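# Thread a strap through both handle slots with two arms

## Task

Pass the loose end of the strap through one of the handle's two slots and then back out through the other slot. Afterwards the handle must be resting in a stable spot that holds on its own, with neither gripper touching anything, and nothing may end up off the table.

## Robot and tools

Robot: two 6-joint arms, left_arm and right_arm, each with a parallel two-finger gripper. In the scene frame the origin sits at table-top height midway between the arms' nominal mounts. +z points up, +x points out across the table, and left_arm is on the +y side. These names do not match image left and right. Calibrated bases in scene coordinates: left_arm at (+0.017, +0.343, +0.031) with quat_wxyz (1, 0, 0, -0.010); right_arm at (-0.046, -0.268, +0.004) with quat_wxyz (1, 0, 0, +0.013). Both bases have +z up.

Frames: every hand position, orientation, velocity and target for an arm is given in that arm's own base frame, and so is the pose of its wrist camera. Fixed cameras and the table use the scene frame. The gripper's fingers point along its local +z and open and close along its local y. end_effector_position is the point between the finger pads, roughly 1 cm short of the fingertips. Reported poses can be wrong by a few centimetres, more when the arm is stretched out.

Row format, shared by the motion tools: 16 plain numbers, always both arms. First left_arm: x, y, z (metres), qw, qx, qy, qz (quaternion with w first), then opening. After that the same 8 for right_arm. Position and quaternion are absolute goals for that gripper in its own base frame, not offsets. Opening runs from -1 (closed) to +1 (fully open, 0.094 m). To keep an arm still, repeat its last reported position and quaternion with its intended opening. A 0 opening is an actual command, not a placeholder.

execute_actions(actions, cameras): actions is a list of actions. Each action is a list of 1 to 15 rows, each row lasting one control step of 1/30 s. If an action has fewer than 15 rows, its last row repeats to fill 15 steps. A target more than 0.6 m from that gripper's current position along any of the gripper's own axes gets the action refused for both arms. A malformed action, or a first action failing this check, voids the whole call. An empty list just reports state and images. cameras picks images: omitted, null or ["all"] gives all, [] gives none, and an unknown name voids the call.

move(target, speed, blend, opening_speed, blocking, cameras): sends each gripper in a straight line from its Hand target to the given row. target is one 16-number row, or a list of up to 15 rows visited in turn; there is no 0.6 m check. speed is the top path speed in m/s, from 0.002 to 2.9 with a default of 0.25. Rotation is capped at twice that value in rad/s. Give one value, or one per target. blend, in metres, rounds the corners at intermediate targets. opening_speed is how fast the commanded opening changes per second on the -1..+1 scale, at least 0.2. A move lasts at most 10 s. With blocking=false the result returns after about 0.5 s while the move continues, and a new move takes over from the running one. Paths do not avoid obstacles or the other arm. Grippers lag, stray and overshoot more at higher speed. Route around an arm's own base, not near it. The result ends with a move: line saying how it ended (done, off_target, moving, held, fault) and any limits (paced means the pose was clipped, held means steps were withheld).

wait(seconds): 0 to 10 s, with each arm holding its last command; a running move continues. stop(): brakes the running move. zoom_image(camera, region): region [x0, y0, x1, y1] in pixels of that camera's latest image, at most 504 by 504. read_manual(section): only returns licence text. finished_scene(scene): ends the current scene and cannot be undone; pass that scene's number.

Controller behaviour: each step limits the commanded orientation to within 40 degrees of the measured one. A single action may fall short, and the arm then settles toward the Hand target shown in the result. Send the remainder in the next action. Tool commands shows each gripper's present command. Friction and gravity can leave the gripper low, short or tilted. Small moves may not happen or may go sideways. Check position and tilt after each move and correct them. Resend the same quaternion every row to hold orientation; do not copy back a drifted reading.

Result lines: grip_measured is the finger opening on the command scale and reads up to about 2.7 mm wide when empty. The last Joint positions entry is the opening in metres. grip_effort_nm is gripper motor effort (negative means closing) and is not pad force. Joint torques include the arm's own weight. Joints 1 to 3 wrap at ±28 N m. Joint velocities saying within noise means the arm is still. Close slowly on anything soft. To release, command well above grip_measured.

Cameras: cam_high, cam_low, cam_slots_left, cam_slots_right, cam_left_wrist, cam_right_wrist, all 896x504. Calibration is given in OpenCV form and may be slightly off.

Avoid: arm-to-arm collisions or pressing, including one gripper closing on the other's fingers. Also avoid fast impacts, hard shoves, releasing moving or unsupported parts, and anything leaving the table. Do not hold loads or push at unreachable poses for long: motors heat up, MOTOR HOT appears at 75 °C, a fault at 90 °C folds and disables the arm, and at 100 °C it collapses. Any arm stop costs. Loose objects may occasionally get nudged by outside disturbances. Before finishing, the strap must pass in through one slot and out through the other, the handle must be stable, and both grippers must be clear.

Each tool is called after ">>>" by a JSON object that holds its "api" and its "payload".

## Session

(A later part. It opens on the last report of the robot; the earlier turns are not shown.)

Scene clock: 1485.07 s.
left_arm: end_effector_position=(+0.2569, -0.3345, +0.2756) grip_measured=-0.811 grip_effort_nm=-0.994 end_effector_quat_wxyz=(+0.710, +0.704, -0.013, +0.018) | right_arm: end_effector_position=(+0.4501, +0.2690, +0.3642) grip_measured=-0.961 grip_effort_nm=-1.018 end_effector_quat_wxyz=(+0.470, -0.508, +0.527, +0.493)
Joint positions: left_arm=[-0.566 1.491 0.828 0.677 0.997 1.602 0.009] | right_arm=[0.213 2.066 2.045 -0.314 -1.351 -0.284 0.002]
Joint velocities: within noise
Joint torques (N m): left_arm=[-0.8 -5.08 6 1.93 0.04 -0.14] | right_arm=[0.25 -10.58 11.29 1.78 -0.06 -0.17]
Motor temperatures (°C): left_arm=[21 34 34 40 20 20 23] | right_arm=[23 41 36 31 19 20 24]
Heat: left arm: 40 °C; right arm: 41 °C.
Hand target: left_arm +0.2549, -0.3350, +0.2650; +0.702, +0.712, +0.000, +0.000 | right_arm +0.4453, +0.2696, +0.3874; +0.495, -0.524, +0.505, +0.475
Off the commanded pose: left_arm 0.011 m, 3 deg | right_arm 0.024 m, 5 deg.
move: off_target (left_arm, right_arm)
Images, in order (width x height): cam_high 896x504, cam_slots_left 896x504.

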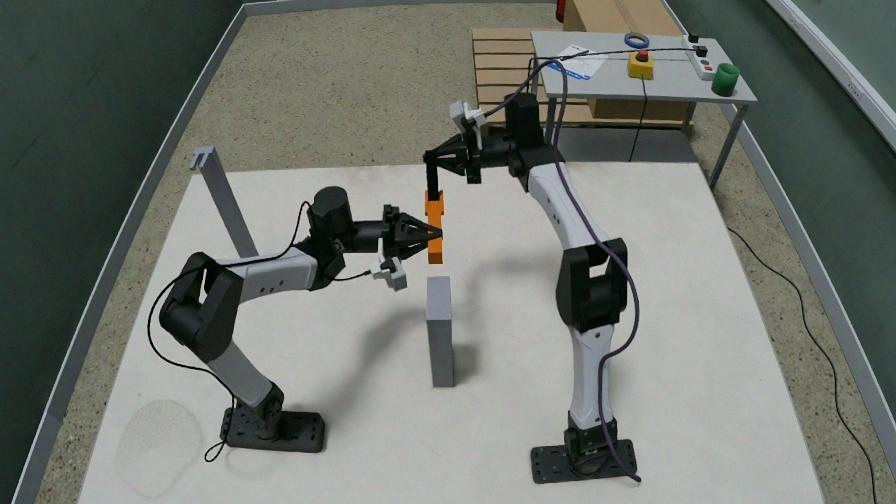

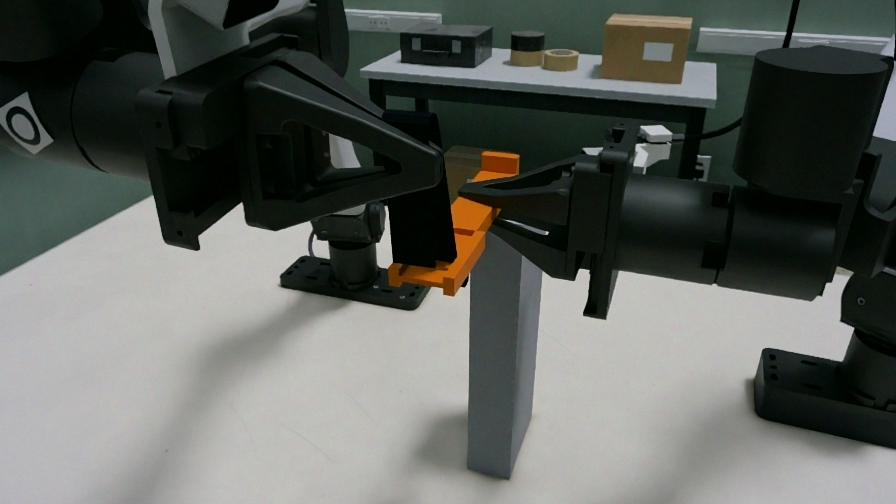

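>>> {"api": "move", "payload": {"target": [0.255,-0.335,0.265,0.7019,0.7123,0,0,-0.9,0.4265,0.27,0.384,0.4947,-0.5247,0.5053,0.4742,-1.0], "speed": 0.05, "cameras": ["cam_slots_left","cam_high"]}}

>>> {"api": "zoom_image", "payload": {"camera": "cam_slots_left", "region": [320, 100, 560, 340]}}

Scene clock: 1492.30 s.
left_arm: end_effector_position=(+0.2570, -0.3345, +0.2730) grip_measured=-0.811 grip_effort_nm=-0.989 end_effector_quat_wxyz=(+0.707, +0.707, -0.008, +0.013) | right_arm: end_effector_position=(+0.4380, +0.2698, +0.3599) grip_measured=-0.961 grip_effort_nm=-1.018 end_effector_quat_wxyz=(-0.466, +0.508, -0.531, -0.493)
Joint positions: left_arm=[-0.566 1.491 0.828 0.662 0.997 1.601 0.009] | right_arm=[0.221 2.013 1.964 -0.312 -1.341 -0.302 0.002]
Joint velocities: within noise
Joint torques (N m): left_arm=[-0.7 -5.04 6.01 2.05 0.09 -0.12] | right_arm=[0.44 -12.85 6.16 2.1 -0.1 -0.15]
Motor temperatures (°C): left_arm=[21 34 34 40 20 20 23] | right_arm=[23 43 36 30 19 20 25]
Heat: left arm: 40 °C; right arm: 43 °C.
Hand target: left_arm +0.2549, -0.3350, +0.2649; +0.702, +0.712, +0.000, +0.000 | right_arm +0.4262, +0.2699, +0.3836; -0.493, +0.526, -0.506, -0.474
Off the commanded pose: left_arm 0.008 m, 2 deg | right_arm 0.027 m, 5 deg.
move: off_target (right_arm)
Images, in order (width x height): cam_high 896x504, cam_slots_left 896x504.

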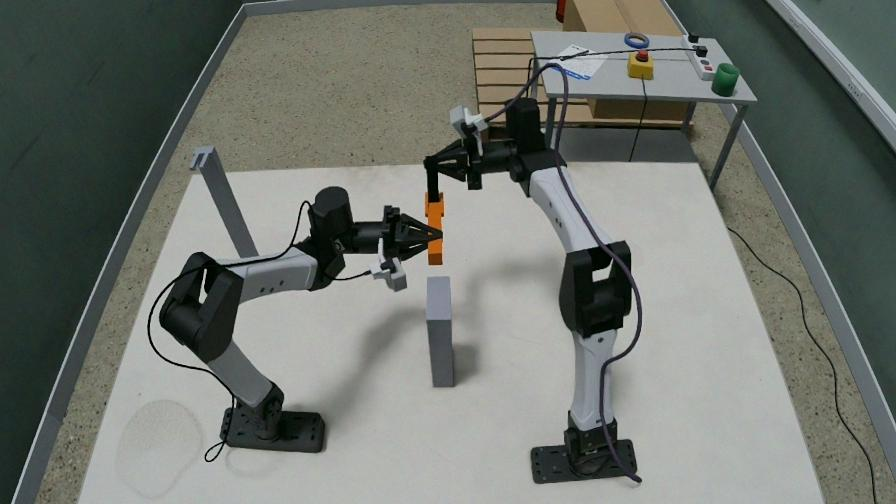

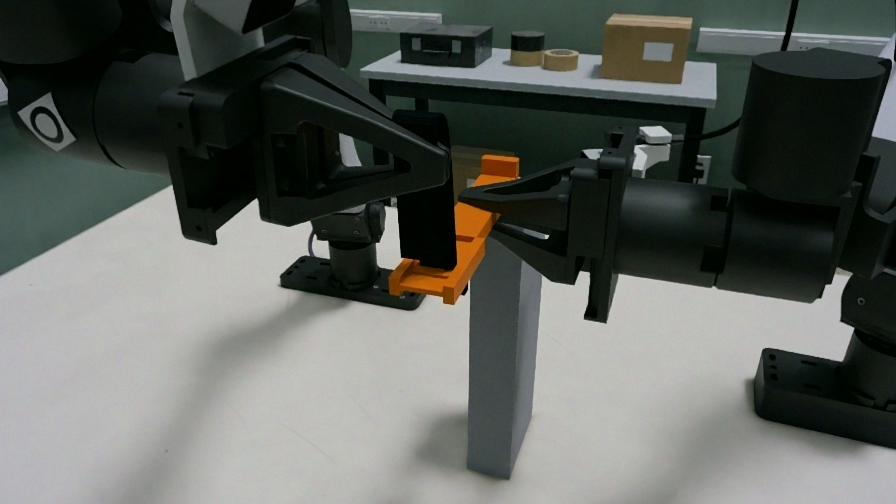

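Scaled by 2.100 from the camera's 896x504 image, which has a finer 1280x720 frame.

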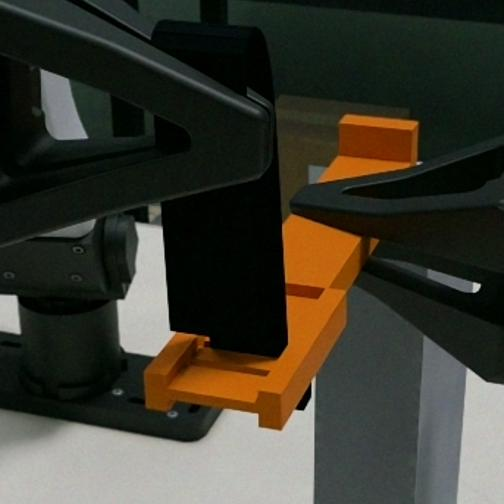

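>>> {"api": "zoom_image", "payload": {"camera": "cam_slots_left", "region": [380, 210, 480, 310]}}

>>> {"api": "zoom_image", "payload": {"camera": "cam_high", "region": [390, 130, 490, 230]}}

Scaled by 5.040 from the camera's 896x504 image, which has a finer 1280x720 frame.

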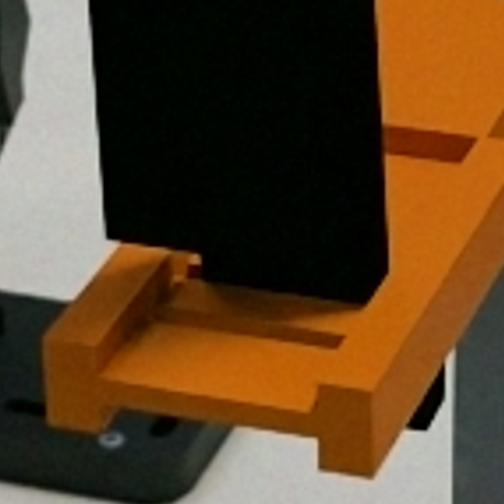

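Scaled by 5.040 from the camera's 896x504 image, which has a finer 1280x720 frame.

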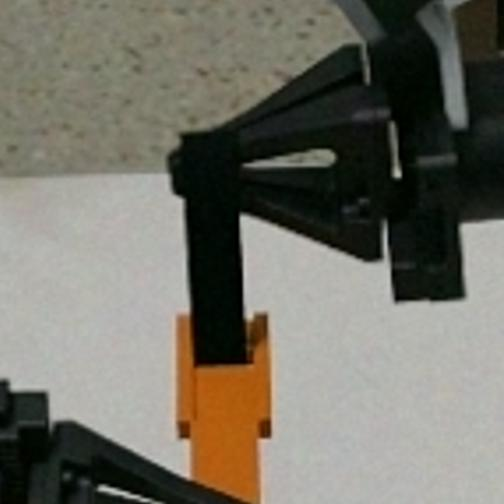

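>>> {"api": "execute_actions", "payload": {"actions": [], "cameras": ["cam_low","cam_slots_right"]}}

>>> {"api": "zoom_image", "payload": {"camera": "cam_low", "region": [640, 0, 720, 80]}}

Scene clock: 1508.40 s.
left_arm: end_effector_position=(+0.2570, -0.3345, +0.2730) grip_measured=-0.811 grip_effort_nm=-0.999 end_effector_quat_wxyz=(+0.707, +0.707, -0.008, +0.013) | right_arm: end_effector_position=(+0.4382, +0.2698, +0.3600) grip_measured=-0.961 grip_effort_nm=-1.013 end_effector_quat_wxyz=(-0.466, +0.508, -0.531, -0.492)
Joint positions: left_arm=[-0.566 1.491 0.828 0.662 0.997 1.601 0.009] | right_arm=[0.221 2.013 1.964 -0.312 -1.34 -0.302 0.002]
Joint velocities: within noise
Joint torques (N m): left_arm=[-0.88 -5.04 5.89 2.08 0.02 -0.19] | right_arm=[0.42 -12.82 6.26 2.07 -0.09 -0.15]
Motor temperatures (°C): left_arm=[21 33 33 40 20 20 23] | right_arm=[23 45 36 31 19 20 25]
Heat: left arm: 40 °C; right arm: 45 °C.
Hand target: left_arm +0.2549, -0.3350, +0.2650; +0.702, +0.712, +0.000, +0.000 | right_arm +0.4261, +0.2699, +0.3835; -0.493, +0.526, -0.506, -0.474
Tool commands: left_gripper/opening=-0.9 right_gripper/opening=-1.0
Off the commanded pose: left_arm 0.008 m, 2 deg | right_arm 0.027 m, 5 deg.
Images, in order (width x height): cam_low 896x504, cam_slots_right 896x504.

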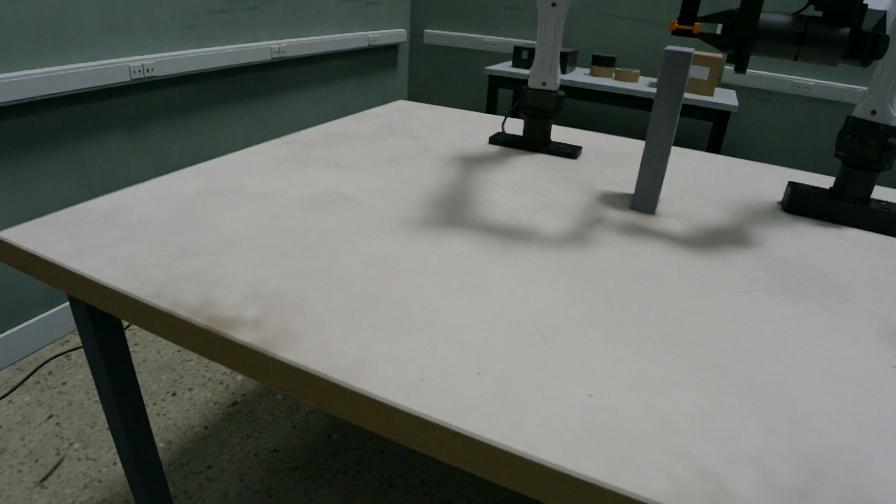

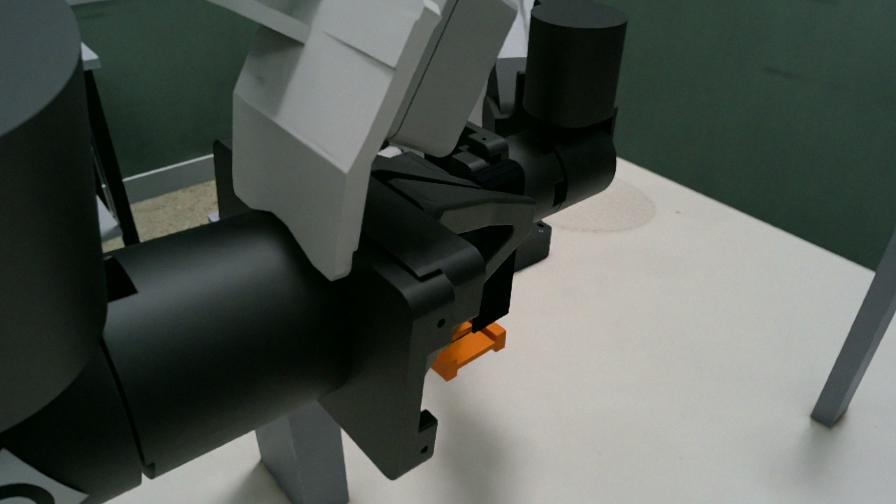

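Scaled by 6.300 from the camera's 896x504 image, which has a finer 1280x720 frame.

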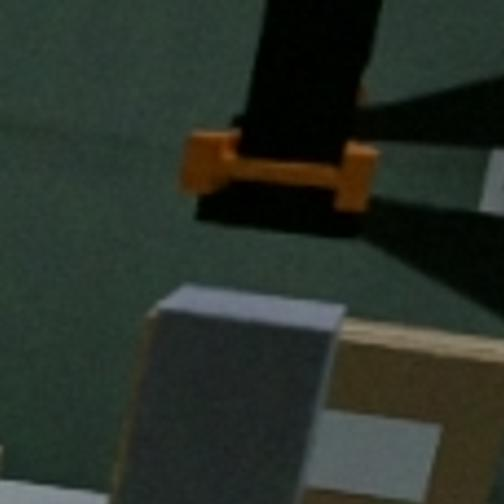

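>>> {"api": "move", "payload": {"target": [0.255,-0.335,0.265,0.7019,0.7123,0,0,-0.9,0.412,0.2695,0.386,0.4947,-0.5247,0.5053,0.4742,-1.0], "speed": 0.05, "cameras": ["cam_slots_left","cam_low"]}}

>>> {"api": "zoom_image", "payload": {"camera": "cam_slots_left", "region": [380, 210, 480, 310]}}

>>> {"api": "zoom_image", "payload": {"camera": "cam_low", "region": [640, 0, 720, 80]}}

Scene clock: 1534.03 s.
left_arm: end_effector_position=(+0.2570, -0.3345, +0.2729) grip_measured=-0.811 grip_effort_nm=-0.994 end_effector_quat_wxyz=(+0.707, +0.707, -0.007, +0.012) | right_arm: end_effector_position=(+0.4239, +0.2695, +0.3622) grip_measured=-0.961 grip_effort_nm=-1.018 end_effector_quat_wxyz=(-0.468, +0.510, -0.530, -0.490)
Joint positions: left_arm=[-0.566 1.491 0.828 0.661 0.997 1.601 0.009] | right_arm=[0.227 1.951 1.885 -0.291 -1.333 -0.306 0.002]
Joint velocities: within noise
Joint torques (N m): left_arm=[-0.94 -4.92 5.97 2.1 0.05 -0.13] | right_arm=[0.35 -12.49 6.17 2.08 -0.11 -0.03]
Motor temperatures (°C): left_arm=[21 32 33 40 20 20 23] | right_arm=[23 48 36 32 19 20 25]
Heat: left arm: 40 °C; right arm: 48 °C.
Hand target: left_arm +0.2549, -0.3350, +0.2650; +0.702, +0.712, +0.000, +0.000 | right_arm +0.4117, +0.2693, +0.3856; -0.493, +0.526, -0.506, -0.474
Off the commanded pose: left_arm 0.008 m, 2 deg | right_arm 0.027 m, 5 deg.
move: off_target (right_arm)
Images, in order (width x height): cam_low 896x504, cam_slots_left 896x504.

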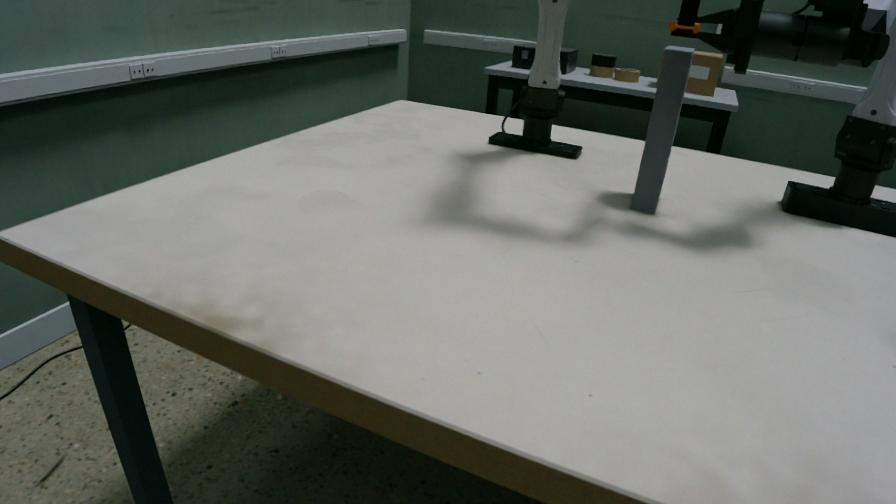

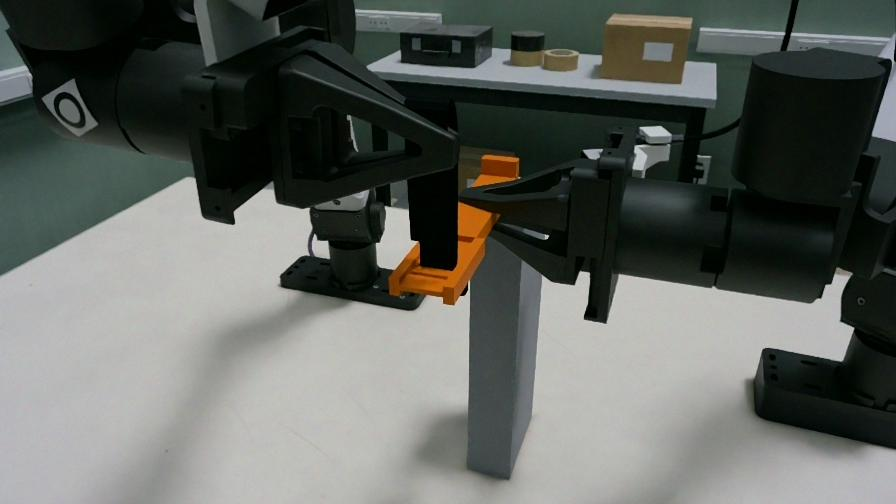

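Scaled by 5.040 from the camera's 896x504 image, which has a finer 1280x720 frame.

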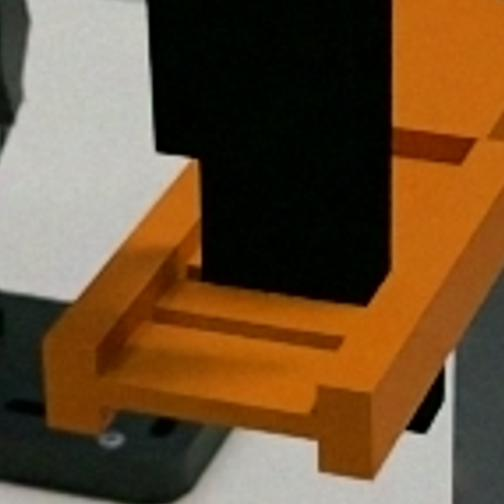

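Scaled by 6.300 from the camera's 896x504 image, which has a finer 1280x720 frame.

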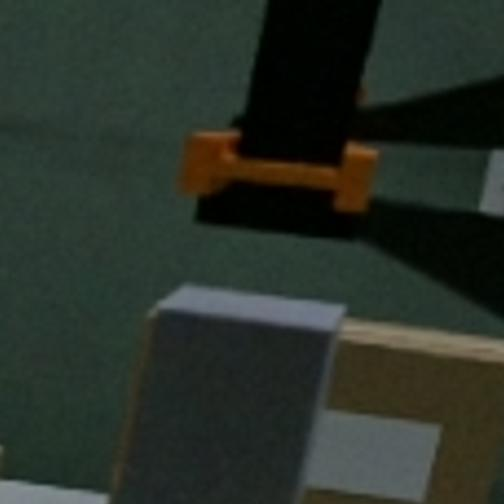

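>>> {"api": "move", "payload": {"target": [0.255,-0.335,0.265,0.7019,0.7123,0,0,-0.9,0.411,0.2683,0.375,0.4947,-0.5247,0.5053,0.4742,-1.0], "speed": 0.05, "cameras": ["cam_slots_left","cam_low"]}}

>>> {"api": "zoom_image", "payload": {"camera": "cam_slots_left", "region": [380, 210, 480, 310]}}

Scene clock: 1545.27 s.
left_arm: end_effector_position=(+0.2570, -0.3345, +0.2722) grip_measured=-0.811 grip_effort_nm=-0.989 end_effector_quat_wxyz=(+0.706, +0.708, -0.006, +0.011) | right_arm: end_effector_position=(+0.4223, +0.2691, +0.3522) grip_measured=-0.962 grip_effort_nm=-1.013 end_effector_quat_wxyz=(-0.470, +0.511, -0.529, -0.488)
Joint positions: left_arm=[-0.566 1.491 0.828 0.657 0.997 1.6 0.009] | right_arm=[0.227 1.936 1.822 -0.239 -1.332 -0.307 0.002]
Joint velocities: within noise
Joint torques (N m): left_arm=[-0.84 -5.08 6.12 2.13 0.09 -0.12] | right_arm=[0.29 -12.37 6.22 2.06 -0.12 -0.05]
Motor temperatures (°C): left_arm=[21 32 33 40 20 20 23] | right_arm=[23 50 35 32 19 20 25]
Heat: left arm: 40 °C; right arm: 50 °C.
Hand target: left_arm +0.2549, -0.3350, +0.2650; +0.702, +0.712, +0.000, +0.000 | right_arm +0.4107, +0.2682, +0.3746; -0.493, +0.526, -0.506, -0.474
Off the commanded pose: left_arm 0.007 m, 2 deg | right_arm 0.025 m, 5 deg.
move: off_target (right_arm)
Images, in order (width x height): cam_low 896x504, cam_slots_left 896x504.

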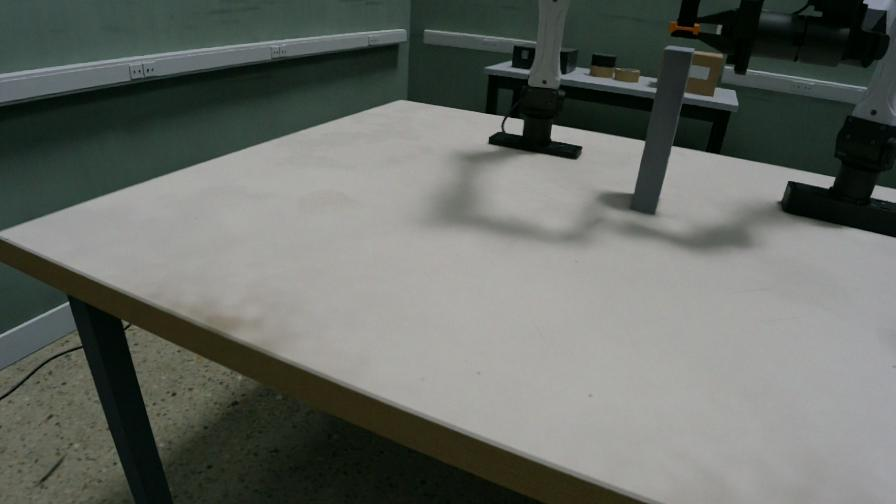

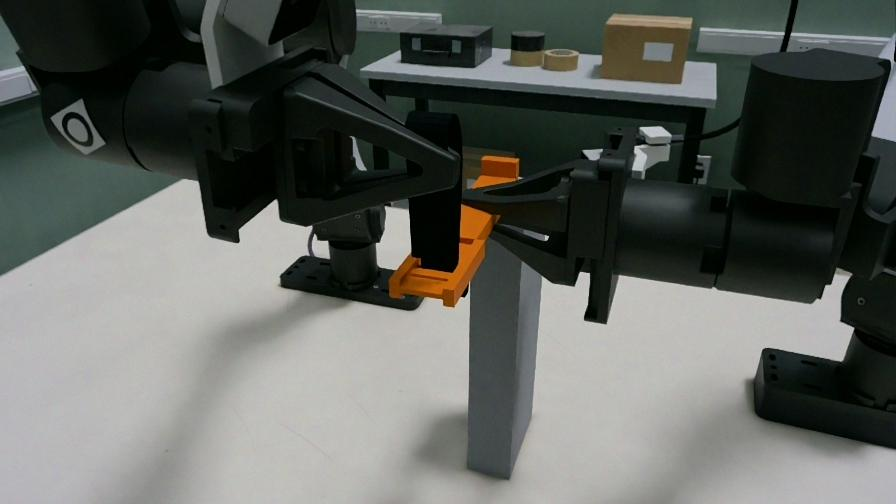

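Scaled by 5.040 from the camera's 896x504 image, which has a finer 1280x720 frame.

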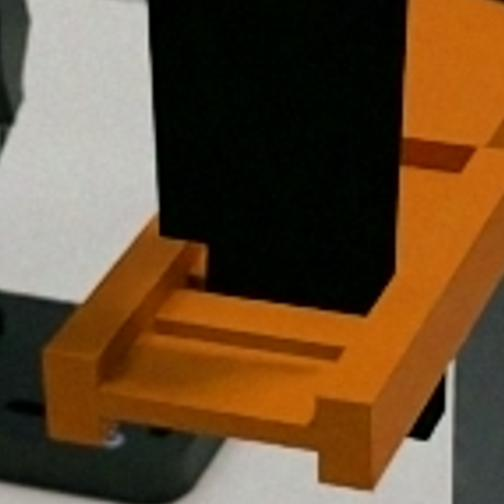

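>>> {"api": "move", "payload": {"target": [0.255,-0.335,0.265,0.7019,0.7123,0,0,-0.9,0.411,0.268,0.369,0.4947,-0.5247,0.5053,0.4742,-1.0], "speed": 0.05, "cameras": ["cam_slots_left"]}}

>>> {"api": "zoom_image", "payload": {"camera": "cam_slots_left", "region": [380, 210, 480, 310]}}

Scene clock: 1551.23 s.
left_arm: end_effector_position=(+0.2570, -0.3345, +0.2721) grip_measured=-0.811 grip_effort_nm=-0.994 end_effector_quat_wxyz=(+0.706, +0.708, -0.006, +0.011) | right_arm: end_effector_position=(+0.4224, +0.2691, +0.3452) grip_measured=-0.962 grip_effort_nm=-1.013 end_effector_quat_wxyz=(-0.468, +0.511, -0.530, -0.489)
Joint positions: left_arm=[-0.566 1.491 0.828 0.656 0.997 1.6 0.009] | right_arm=[0.227 1.935 1.794 -0.216 -1.333 -0.307 0.002]
Joint velocities: within noise
Joint torques (N m): left_arm=[-0.75 -5.12 6 2.15 0.06 -0.11] | right_arm=[0.18 -12.52 6.13 2.05 -0.13 -0.08]
Motor temperatures (°C): left_arm=[21 32 33 40 20 20 23] | right_arm=[23 51 35 32 19 20 25]
Heat: left arm: 40 °C; right arm: 51 °C.
Hand target: left_arm +0.2549, -0.3350, +0.2650; +0.702, +0.712, +0.000, +0.000 | right_arm +0.4107, +0.2679, +0.3686; -0.493, +0.526, -0.506, -0.474
Off the commanded pose: left_arm 0.007 m, 2 deg | right_arm 0.026 m, 5 deg.
move: off_target (right_arm)
Images, in order (width x height): cam_slots_left 896x504.

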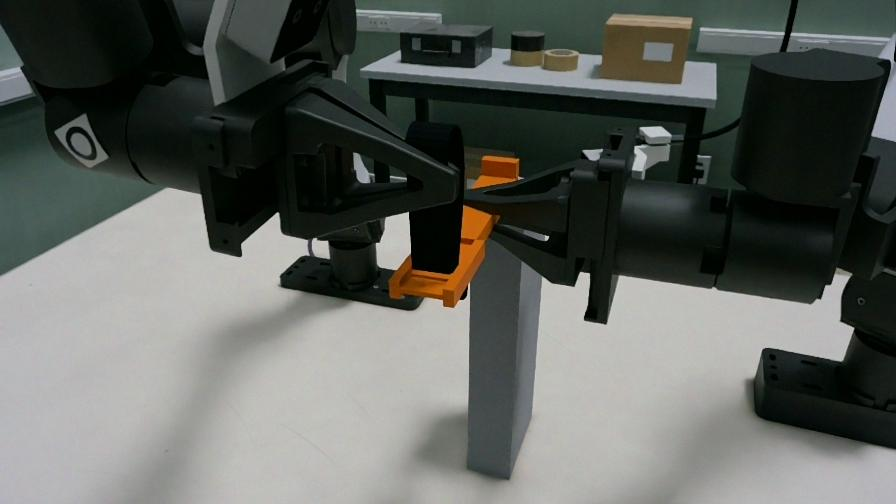

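Scaled by 5.040 from the camera's 896x504 image, which has a finer 1280x720 frame.

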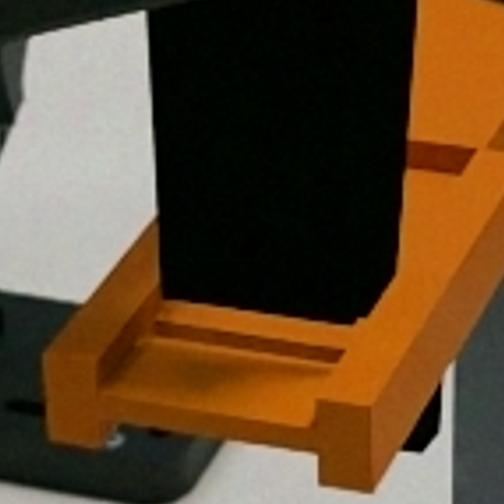

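>>> {"api": "move", "payload": {"target": [0.255,-0.335,0.265,0.7019,0.7123,0,0,-0.9,0.411,0.2665,0.367,0.5034,-0.5329,0.4966,0.4649,-1.0], "speed": 0.05, "cameras": ["cam_slots_left"]}}

>>> {"api": "zoom_image", "payload": {"camera": "cam_slots_left", "region": [380, 210, 480, 310]}}

Scene clock: 1565.27 s.
left_arm: end_effector_position=(+0.2570, -0.3345, +0.2720) grip_measured=-0.811 grip_effort_nm=-0.989 end_effector_quat_wxyz=(+0.706, +0.708, -0.006, +0.011) | right_arm: end_effector_position=(+0.4213, +0.2689, +0.3441) grip_measured=-0.962 grip_effort_nm=-1.013 end_effector_quat_wxyz=(-0.474, +0.516, -0.524, -0.484)
Joint positions: left_arm=[-0.566 1.491 0.828 0.656 0.997 1.6 0.009] | right_arm=[0.227 1.929 1.781 -0.207 -1.333 -0.329 0.002]
Joint velocities: within noise
Joint torques (N m): left_arm=[-0.76 -5.16 6.06 2.16 0.06 -0.12] | right_arm=[-0.06 -12.26 6.17 2.06 -0.14 -0.17]
Motor temperatures (°C): left_arm=[21 31 33 40 20 20 23] | right_arm=[23 51 34 33 19 20 25]
Heat: left arm: 40 °C; right arm: 51 °C.
Hand target: left_arm +0.2549, -0.3350, +0.2650; +0.702, +0.712, +0.000, +0.000 | right_arm +0.4108, +0.2665, +0.3665; -0.502, +0.534, -0.497, -0.464
Off the commanded pose: left_arm 0.007 m, 1 deg | right_arm 0.025 m, 5 deg.
move: off_target (right_arm)
Images, in order (width x height): cam_slots_left 896x504.

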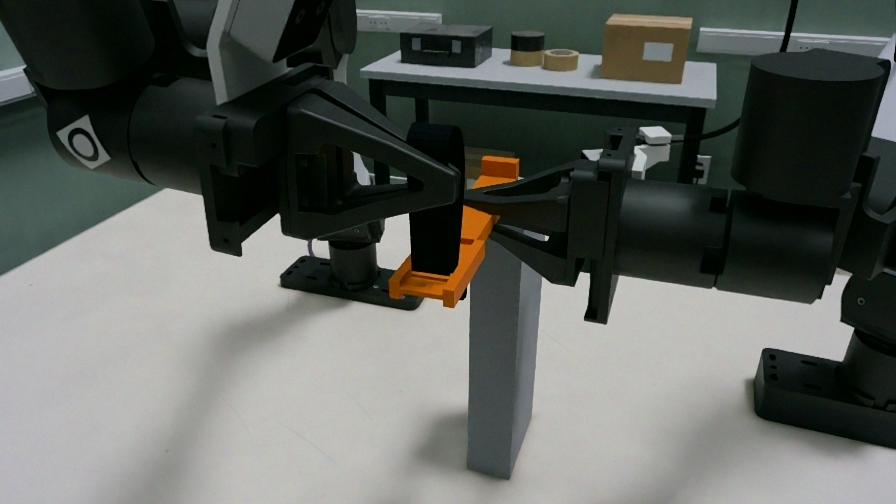

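Scaled by 5.040 from the camera's 896x504 image, which has a finer 1280x720 frame.

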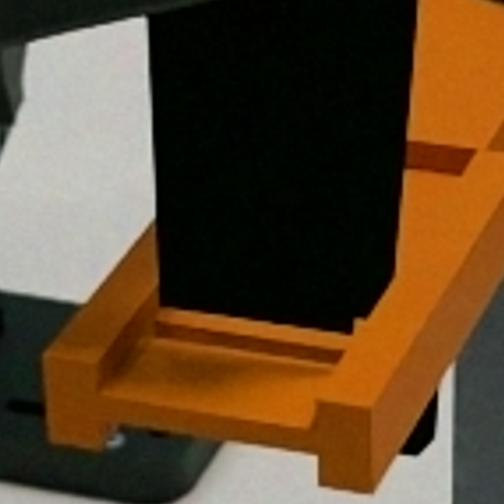

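>>> {"api": "move", "payload": {"target": [0.255,-0.335,0.265,0.7019,0.7123,0,0,-0.9,0.413,0.2665,0.364,0.5034,-0.5329,0.4966,0.4649,-1.0], "speed": 0.05, "cameras": ["cam_slots_left"]}}

>>> {"api": "zoom_image", "payload": {"camera": "cam_slots_left", "region": [380, 210, 480, 310]}}

Scene clock: 1573.47 s.
left_arm: end_effector_position=(+0.2570, -0.3345, +0.2720) grip_measured=-0.811 grip_effort_nm=-0.999 end_effector_quat_wxyz=(+0.706, +0.709, -0.005, +0.010) | right_arm: end_effector_position=(+0.4216, +0.2689, +0.3451) grip_measured=-0.962 grip_effort_nm=-1.018 end_effector_quat_wxyz=(-0.478, +0.520, -0.520, -0.481)
Joint positions: left_arm=[-0.566 1.491 0.828 0.655 0.997 1.6 0.009] | right_arm=[0.227 1.929 1.781 -0.198 -1.333 -0.334 0.002]
Joint velocities: within noise
Joint torques (N m): left_arm=[-0.84 -5.15 6.22 2.15 0.07 -0.13] | right_arm=[-0.25 -11.81 5.93 2.07 -0.14 -0.16]
Motor temperatures (°C): left_arm=[21 31 33 40 20 20 23] | right_arm=[23 51 34 32 19 20 25]
Heat: left arm: 40 °C; right arm: 51 °C.
Hand target: left_arm +0.2549, -0.3350, +0.2649; +0.702, +0.712, +0.000, +0.000 | right_arm +0.4129, +0.2665, +0.3636; -0.502, +0.534, -0.497, -0.464
Off the commanded pose: left_arm 0.007 m, 1 deg | right_arm 0.021 m, 5 deg.
move: off_target (right_arm)
Images, in order (width x height): cam_slots_left 896x504.

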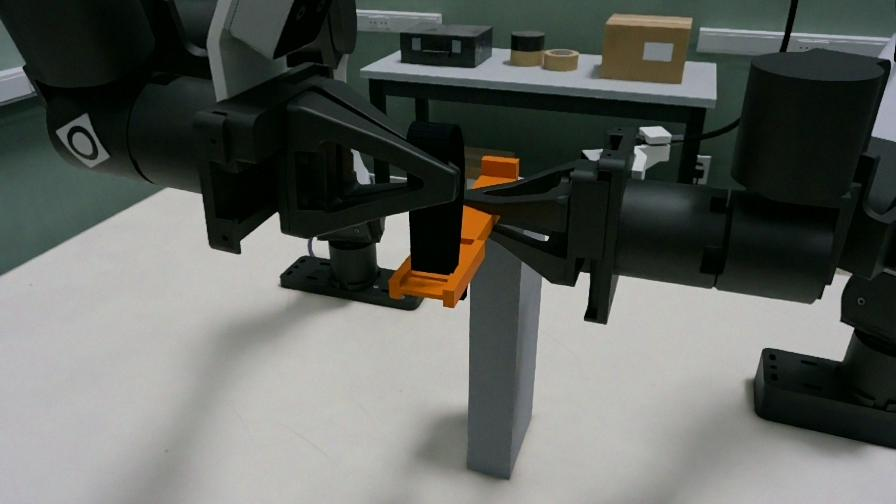

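Scaled by 5.040 from the camera's 896x504 image, which has a finer 1280x720 frame.

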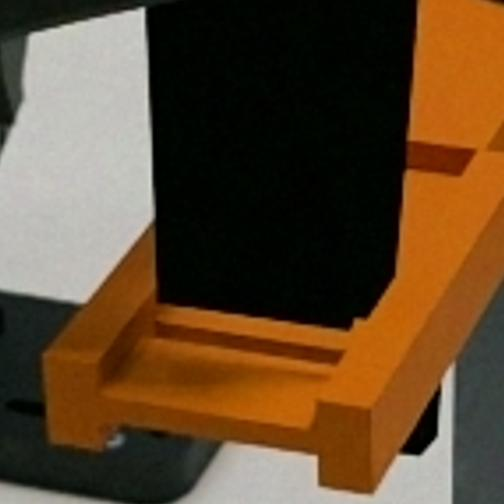

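>>> {"api": "move", "payload": {"target": [0.255,-0.335,0.265,0.7019,0.7123,0,0,-0.9,0.413,0.2665,0.360,0.5034,-0.5329,0.4966,0.4649,-1.0], "speed": 0.05, "cameras": ["cam_slots_left"]}}

>>> {"api": "zoom_image", "payload": {"camera": "cam_slots_left", "region": [380, 210, 480, 310]}}

Scene clock: 1578.30 s.
left_arm: end_effector_position=(+0.2569, -0.3345, +0.2705) grip_measured=-0.811 grip_effort_nm=-0.994 end_effector_quat_wxyz=(+0.704, +0.710, -0.002, +0.007) | right_arm: end_effector_position=(+0.4221, +0.2690, +0.3399) grip_measured=-0.962 grip_effort_nm=-1.013 end_effector_quat_wxyz=(-0.479, +0.520, -0.519, -0.480)
Joint positions: left_arm=[-0.566 1.491 0.828 0.647 0.997 1.596 0.009] | right_arm=[0.227 1.929 1.76 -0.178 -1.332 -0.336 0.002]
Joint velocities: within noise
Joint torques (N m): left_arm=[-0.75 -5 6.02 2.28 0.07 -0.06] | right_arm=[-0.18 -11.99 6.17 2.03 -0.14 -0.11]
Motor temperatures (°C): left_arm=[21 31 33 40 20 20 23] | right_arm=[23 51 34 32 19 20 25]
Heat: left arm: 40 °C; right arm: 51 °C.
Hand target: left_arm +0.2550, -0.3350, +0.2650; +0.702, +0.712, +0.000, +0.000 | right_arm +0.4129, +0.2665, +0.3596; -0.502, +0.534, -0.497, -0.464
Off the commanded pose: left_arm 0.006 m, 1 deg | right_arm 0.022 m, 4 deg.
move: off_target (right_arm)
Images, in order (width x height): cam_slots_left 896x504.

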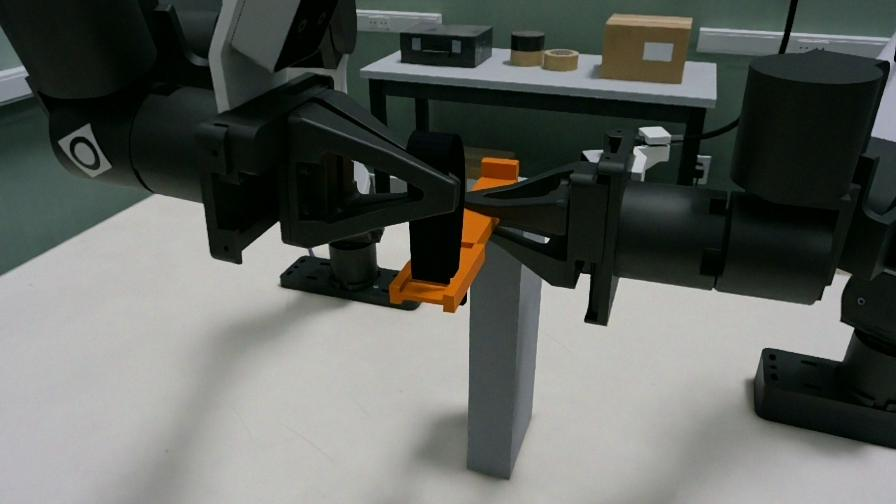

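Scaled by 5.040 from the camera's 896x504 image, which has a finer 1280x720 frame.

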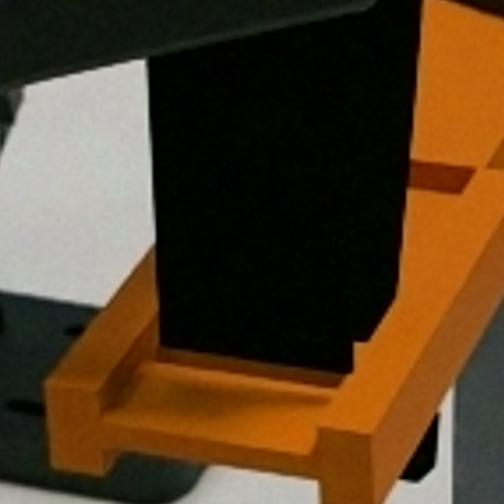

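>>> {"api": "move", "payload": {"target": [0.255,-0.335,0.265,0.7019,0.7123,0,0,-0.9,0.413,0.2665,0.355,0.5034,-0.5329,0.4966,0.4649,-1.0], "speed": 0.05, "cameras": ["cam_slots_left"]}}

>>> {"api": "zoom_image", "payload": {"camera": "cam_slots_left", "region": [380, 210, 480, 310]}}

Scene clock: 1584.23 s.
left_arm: end_effector_position=(+0.2571, -0.3346, +0.2692) grip_measured=-0.811 grip_effort_nm=-0.999 end_effector_quat_wxyz=(+0.703, +0.711, +0.001, +0.004) | right_arm: end_effector_position=(+0.4223, +0.2691, +0.3342) grip_measured=-0.962 grip_effort_nm=-1.013 end_effector_quat_wxyz=(-0.478, +0.520, -0.519, -0.481)
Joint positions: left_arm=[-0.566 1.492 0.828 0.641 0.997 1.594 0.009] | right_arm=[0.227 1.929 1.738 -0.157 -1.333 -0.336 0.002]
Joint velocities: within noise
Joint torques (N m): left_arm=[-0.91 -5.23 5.96 2.32 0.09 -0.04] | right_arm=[-0.25 -12.14 6.12 2.03 -0.15 -0.11]
Motor temperatures (°C): left_arm=[21 31 33 40 20 20 23] | right_arm=[23 51 34 32 19 20 25]
Heat: left arm: 40 °C; right arm: 51 °C.
Hand target: left_arm +0.2550, -0.3350, +0.2649; +0.702, +0.712, +0.000, +0.000 | right_arm +0.4129, +0.2666, +0.3546; -0.502, +0.534, -0.497, -0.464
Off the commanded pose: left_arm 0.005 m, 0 deg | right_arm 0.023 m, 5 deg.
move: off_target (right_arm)
Images, in order (width x height): cam_slots_left 896x504.

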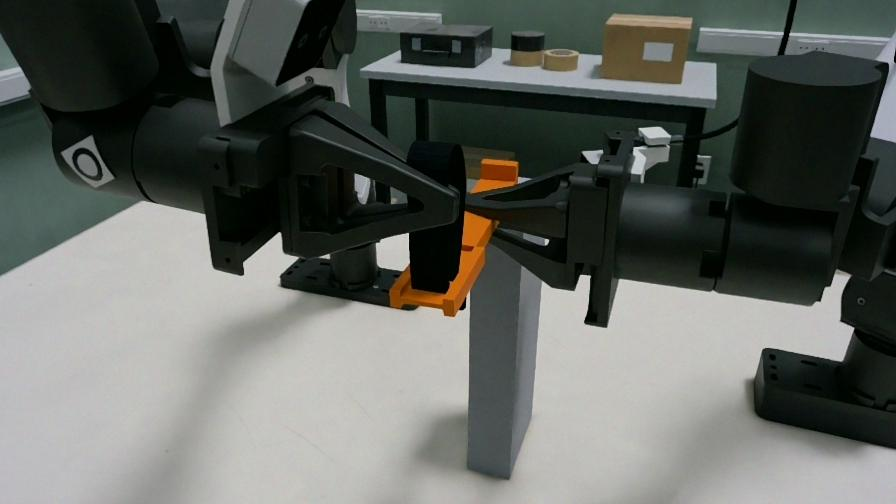

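Scaled by 5.040 from the camera's 896x504 image, which has a finer 1280x720 frame.

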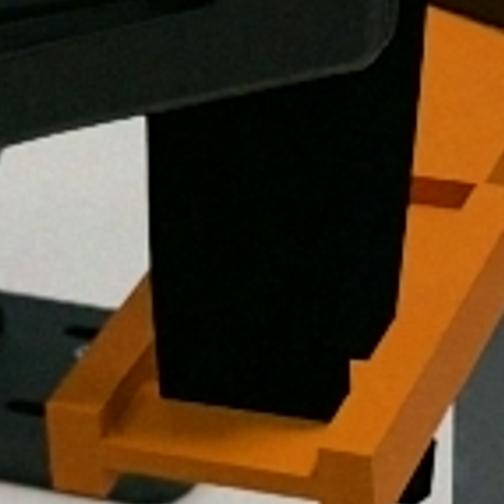

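>>> {"api": "move", "payload": {"target": [0.255,-0.335,0.265,0.7019,0.7123,0,0,-0.9,0.407,0.2642,0.358,0.5034,-0.5329,0.4966,0.4649,-1.0], "speed": 0.03, "cameras": ["cam_slots_left"]}}

>>> {"api": "zoom_image", "payload": {"camera": "cam_slots_left", "region": [380, 210, 480, 310]}}

Scene clock: 1598.50 s.
left_arm: end_effector_position=(+0.2571, -0.3346, +0.2692) grip_measured=-0.811 grip_effort_nm=-0.989 end_effector_quat_wxyz=(+0.703, +0.711, +0.001, +0.004) | right_arm: end_effector_position=(+0.4165, +0.2678, +0.3370) grip_measured=-0.962 grip_effort_nm=-1.013 end_effector_quat_wxyz=(-0.479, +0.520, -0.519, -0.480)
Joint positions: left_arm=[-0.566 1.492 0.828 0.641 0.997 1.594 0.009] | right_arm=[0.227 1.904 1.715 -0.155 -1.333 -0.336 0.002]
Joint velocities: within noise
Joint torques (N m): left_arm=[-0.73 -5.19 6.11 2.31 0.05 -0.01] | right_arm=[-0.46 -12 6.16 2.02 -0.16 -0.1]
Motor temperatures (°C): left_arm=[21 31 33 40 20 20 23] | right_arm=[23 52 34 32 19 20 26]
Heat: left arm: 40 °C; right arm: 52 °C.
Hand target: left_arm +0.2550, -0.3350, +0.2649; +0.702, +0.712, +0.000, +0.000 | right_arm +0.4069, +0.2643, +0.3577; -0.502, +0.534, -0.497, -0.464
Off the commanded pose: left_arm 0.005 m, 0 deg | right_arm 0.023 m, 4 deg.
move: off_target (right_arm)
Images, in order (width x height): cam_slots_left 896x504.

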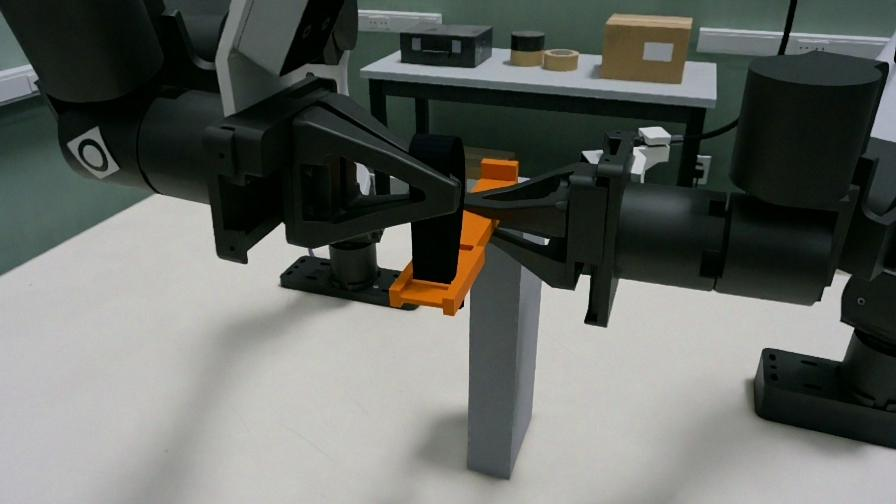

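Scaled by 5.040 from the camera's 896x504 image, which has a finer 1280x720 frame.

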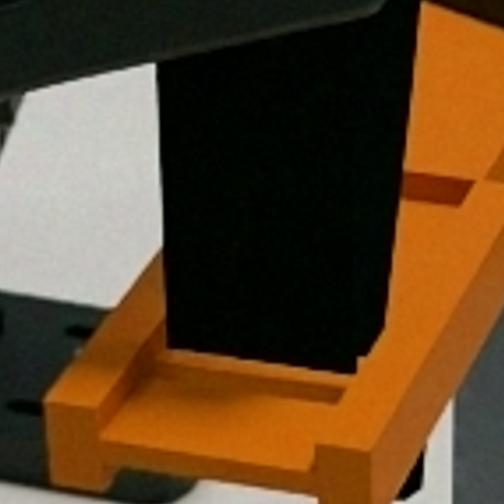

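>>> {"api": "zoom_image", "payload": {"camera": "cam_slots_left", "region": [405, 270, 455, 298]}}

>>> {"api": "execute_actions", "payload": {"actions": [], "cameras": ["cam_low"]}}

>>> {"api": "zoom_image", "payload": {"camera": "cam_low", "region": [660, 10, 710, 50]}}

Scaled by 10.080 from the camera's 896x504 image, which has a finer 1280x720 frame.

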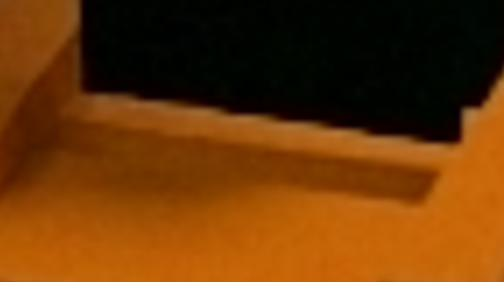

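Scene clock: 1611.53 s.
left_arm: end_effector_position=(+0.2571, -0.3346, +0.2692) grip_measured=-0.811 grip_effort_nm=-0.999 end_effector_quat_wxyz=(+0.703, +0.711, +0.001, +0.004) | right_arm: end_effector_position=(+0.4165, +0.2678, +0.3368) grip_measured=-0.962 grip_effort_nm=-1.013 end_effector_quat_wxyz=(-0.479, +0.520, -0.519, -0.480)
Joint positions: left_arm=[-0.566 1.492 0.828 0.641 0.997 1.594 0.009] | right_arm=[0.227 1.904 1.714 -0.155 -1.333 -0.336 0.002]
Joint velocities: within noise
Joint torques (N m): left_arm=[-0.8 -4.88 6.22 2.29 0.11 -0.02] | right_arm=[-0.34 -12.01 6.26 2.01 -0.18 -0.09]
Motor temperatures (°C): left_arm=[21 31 33 39 20 20 23] | right_arm=[23 56 33 32 19 20 26]
Heat: left arm: 39 °C; right arm: 56 °C.
Hand target: left_arm +0.2550, -0.3350, +0.2649; +0.702, +0.712, +0.000, +0.000 | right_arm +0.4069, +0.2643, +0.3577; -0.502, +0.534, -0.497, -0.464
Tool commands: left_gripper/opening=-0.9 right_gripper/opening=-1.0
Off the commanded pose: left_arm 0.005 m, 0 deg | right_arm 0.023 m, 4 deg.
Images, in order (width x height): cam_low 896x504.

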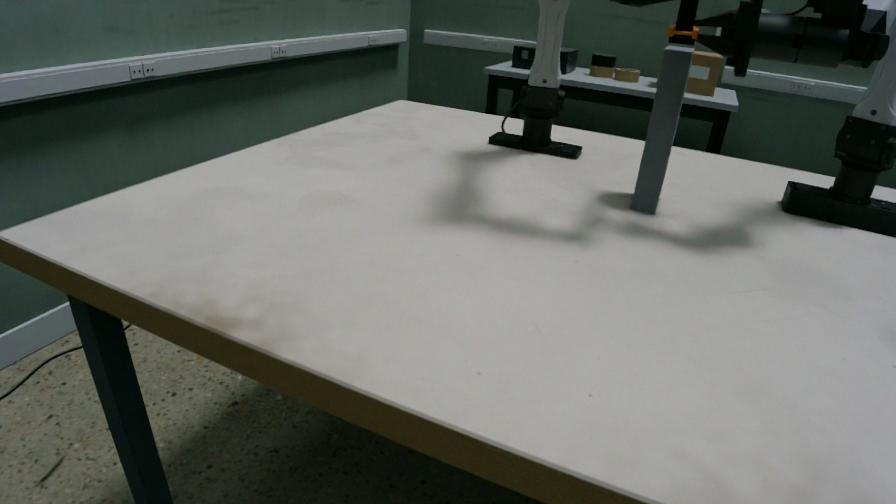

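Scaled by 10.080 from the camera's 896x504 image, which has a finer 1280x720 frame.

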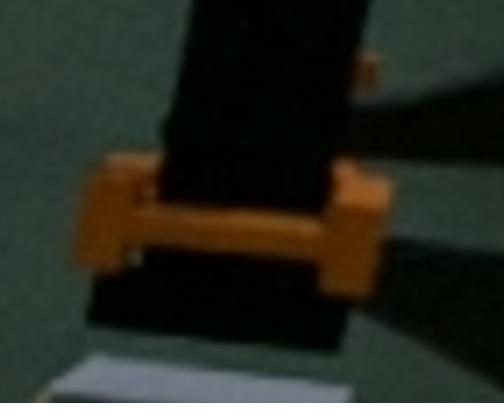

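>>> {"api": "move", "payload": {"target": [0.255,-0.335,0.265,0.7019,0.7123,0,0,-0.9,0.407,0.2642,0.352,0.5034,-0.5329,0.4966,0.4649,-1.0], "speed": 0.03, "cameras": ["cam_slots_left"]}}

>>> {"api": "zoom_image", "payload": {"camera": "cam_slots_left", "region": [390, 230, 470, 310]}}

Scene clock: 1623.13 s.
left_arm: end_effector_position=(+0.2571, -0.3346, +0.2687) grip_measured=-0.811 grip_effort_nm=-0.994 end_effector_quat_wxyz=(+0.702, +0.712, +0.002, +0.003) | right_arm: end_effector_position=(+0.4163, +0.2677, +0.3309) grip_measured=-0.962 grip_effort_nm=-1.013 end_effector_quat_wxyz=(-0.477, +0.519, -0.520, -0.481)
Joint positions: left_arm=[-0.566 1.492 0.828 0.639 0.997 1.594 0.009] | right_arm=[0.227 1.904 1.692 -0.138 -1.333 -0.336 0.002]
Joint velocities: within noise
Joint torques (N m): left_arm=[-0.87 -5.22 6.19 2.33 0.08 -0.03] | right_arm=[-0.47 -12.11 6.05 2 -0.15 -0.14]
Motor temperatures (°C): left_arm=[21 31 33 39 20 20 23] | right_arm=[23 58 33 32 19 20 26]
Heat: left arm: 39 °C; right arm: 58 °C.
Hand target: left_arm +0.2550, -0.3350, +0.2650; +0.702, +0.712, +0.000, +0.000 | right_arm +0.4068, +0.2643, +0.3517; -0.502, +0.534, -0.497, -0.464
Off the commanded pose: left_arm 0.004 m, 0 deg | right_arm 0.023 m, 5 deg.
move: off_target (right_arm)
Images, in order (width x height): cam_slots_left 896x504.

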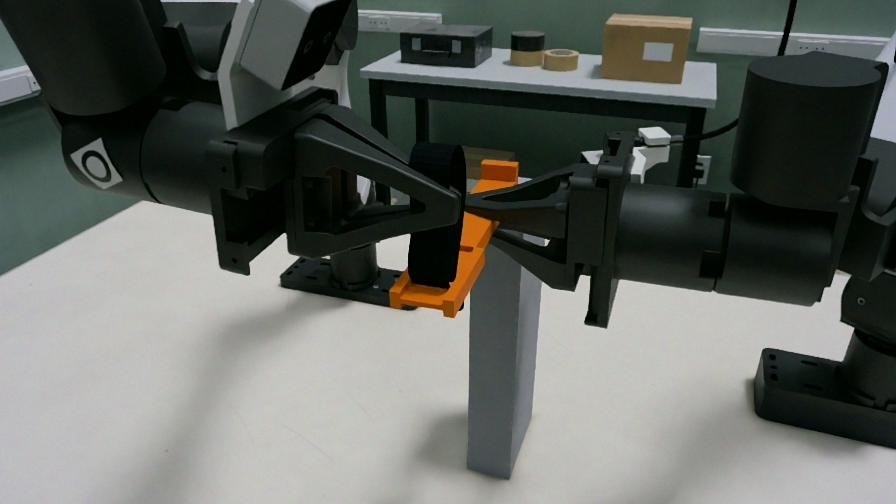

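Scaled by 6.300 from the camera's 896x504 image, which has a finer 1280x720 frame.

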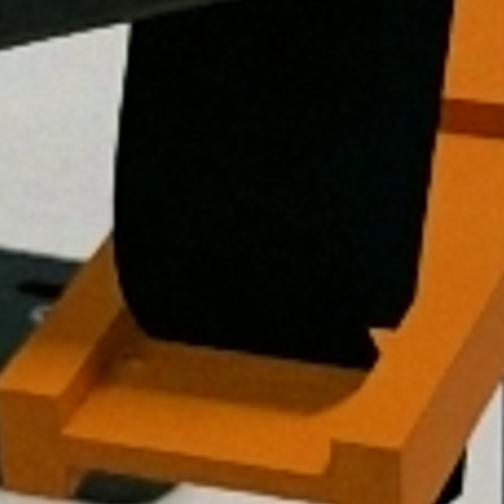

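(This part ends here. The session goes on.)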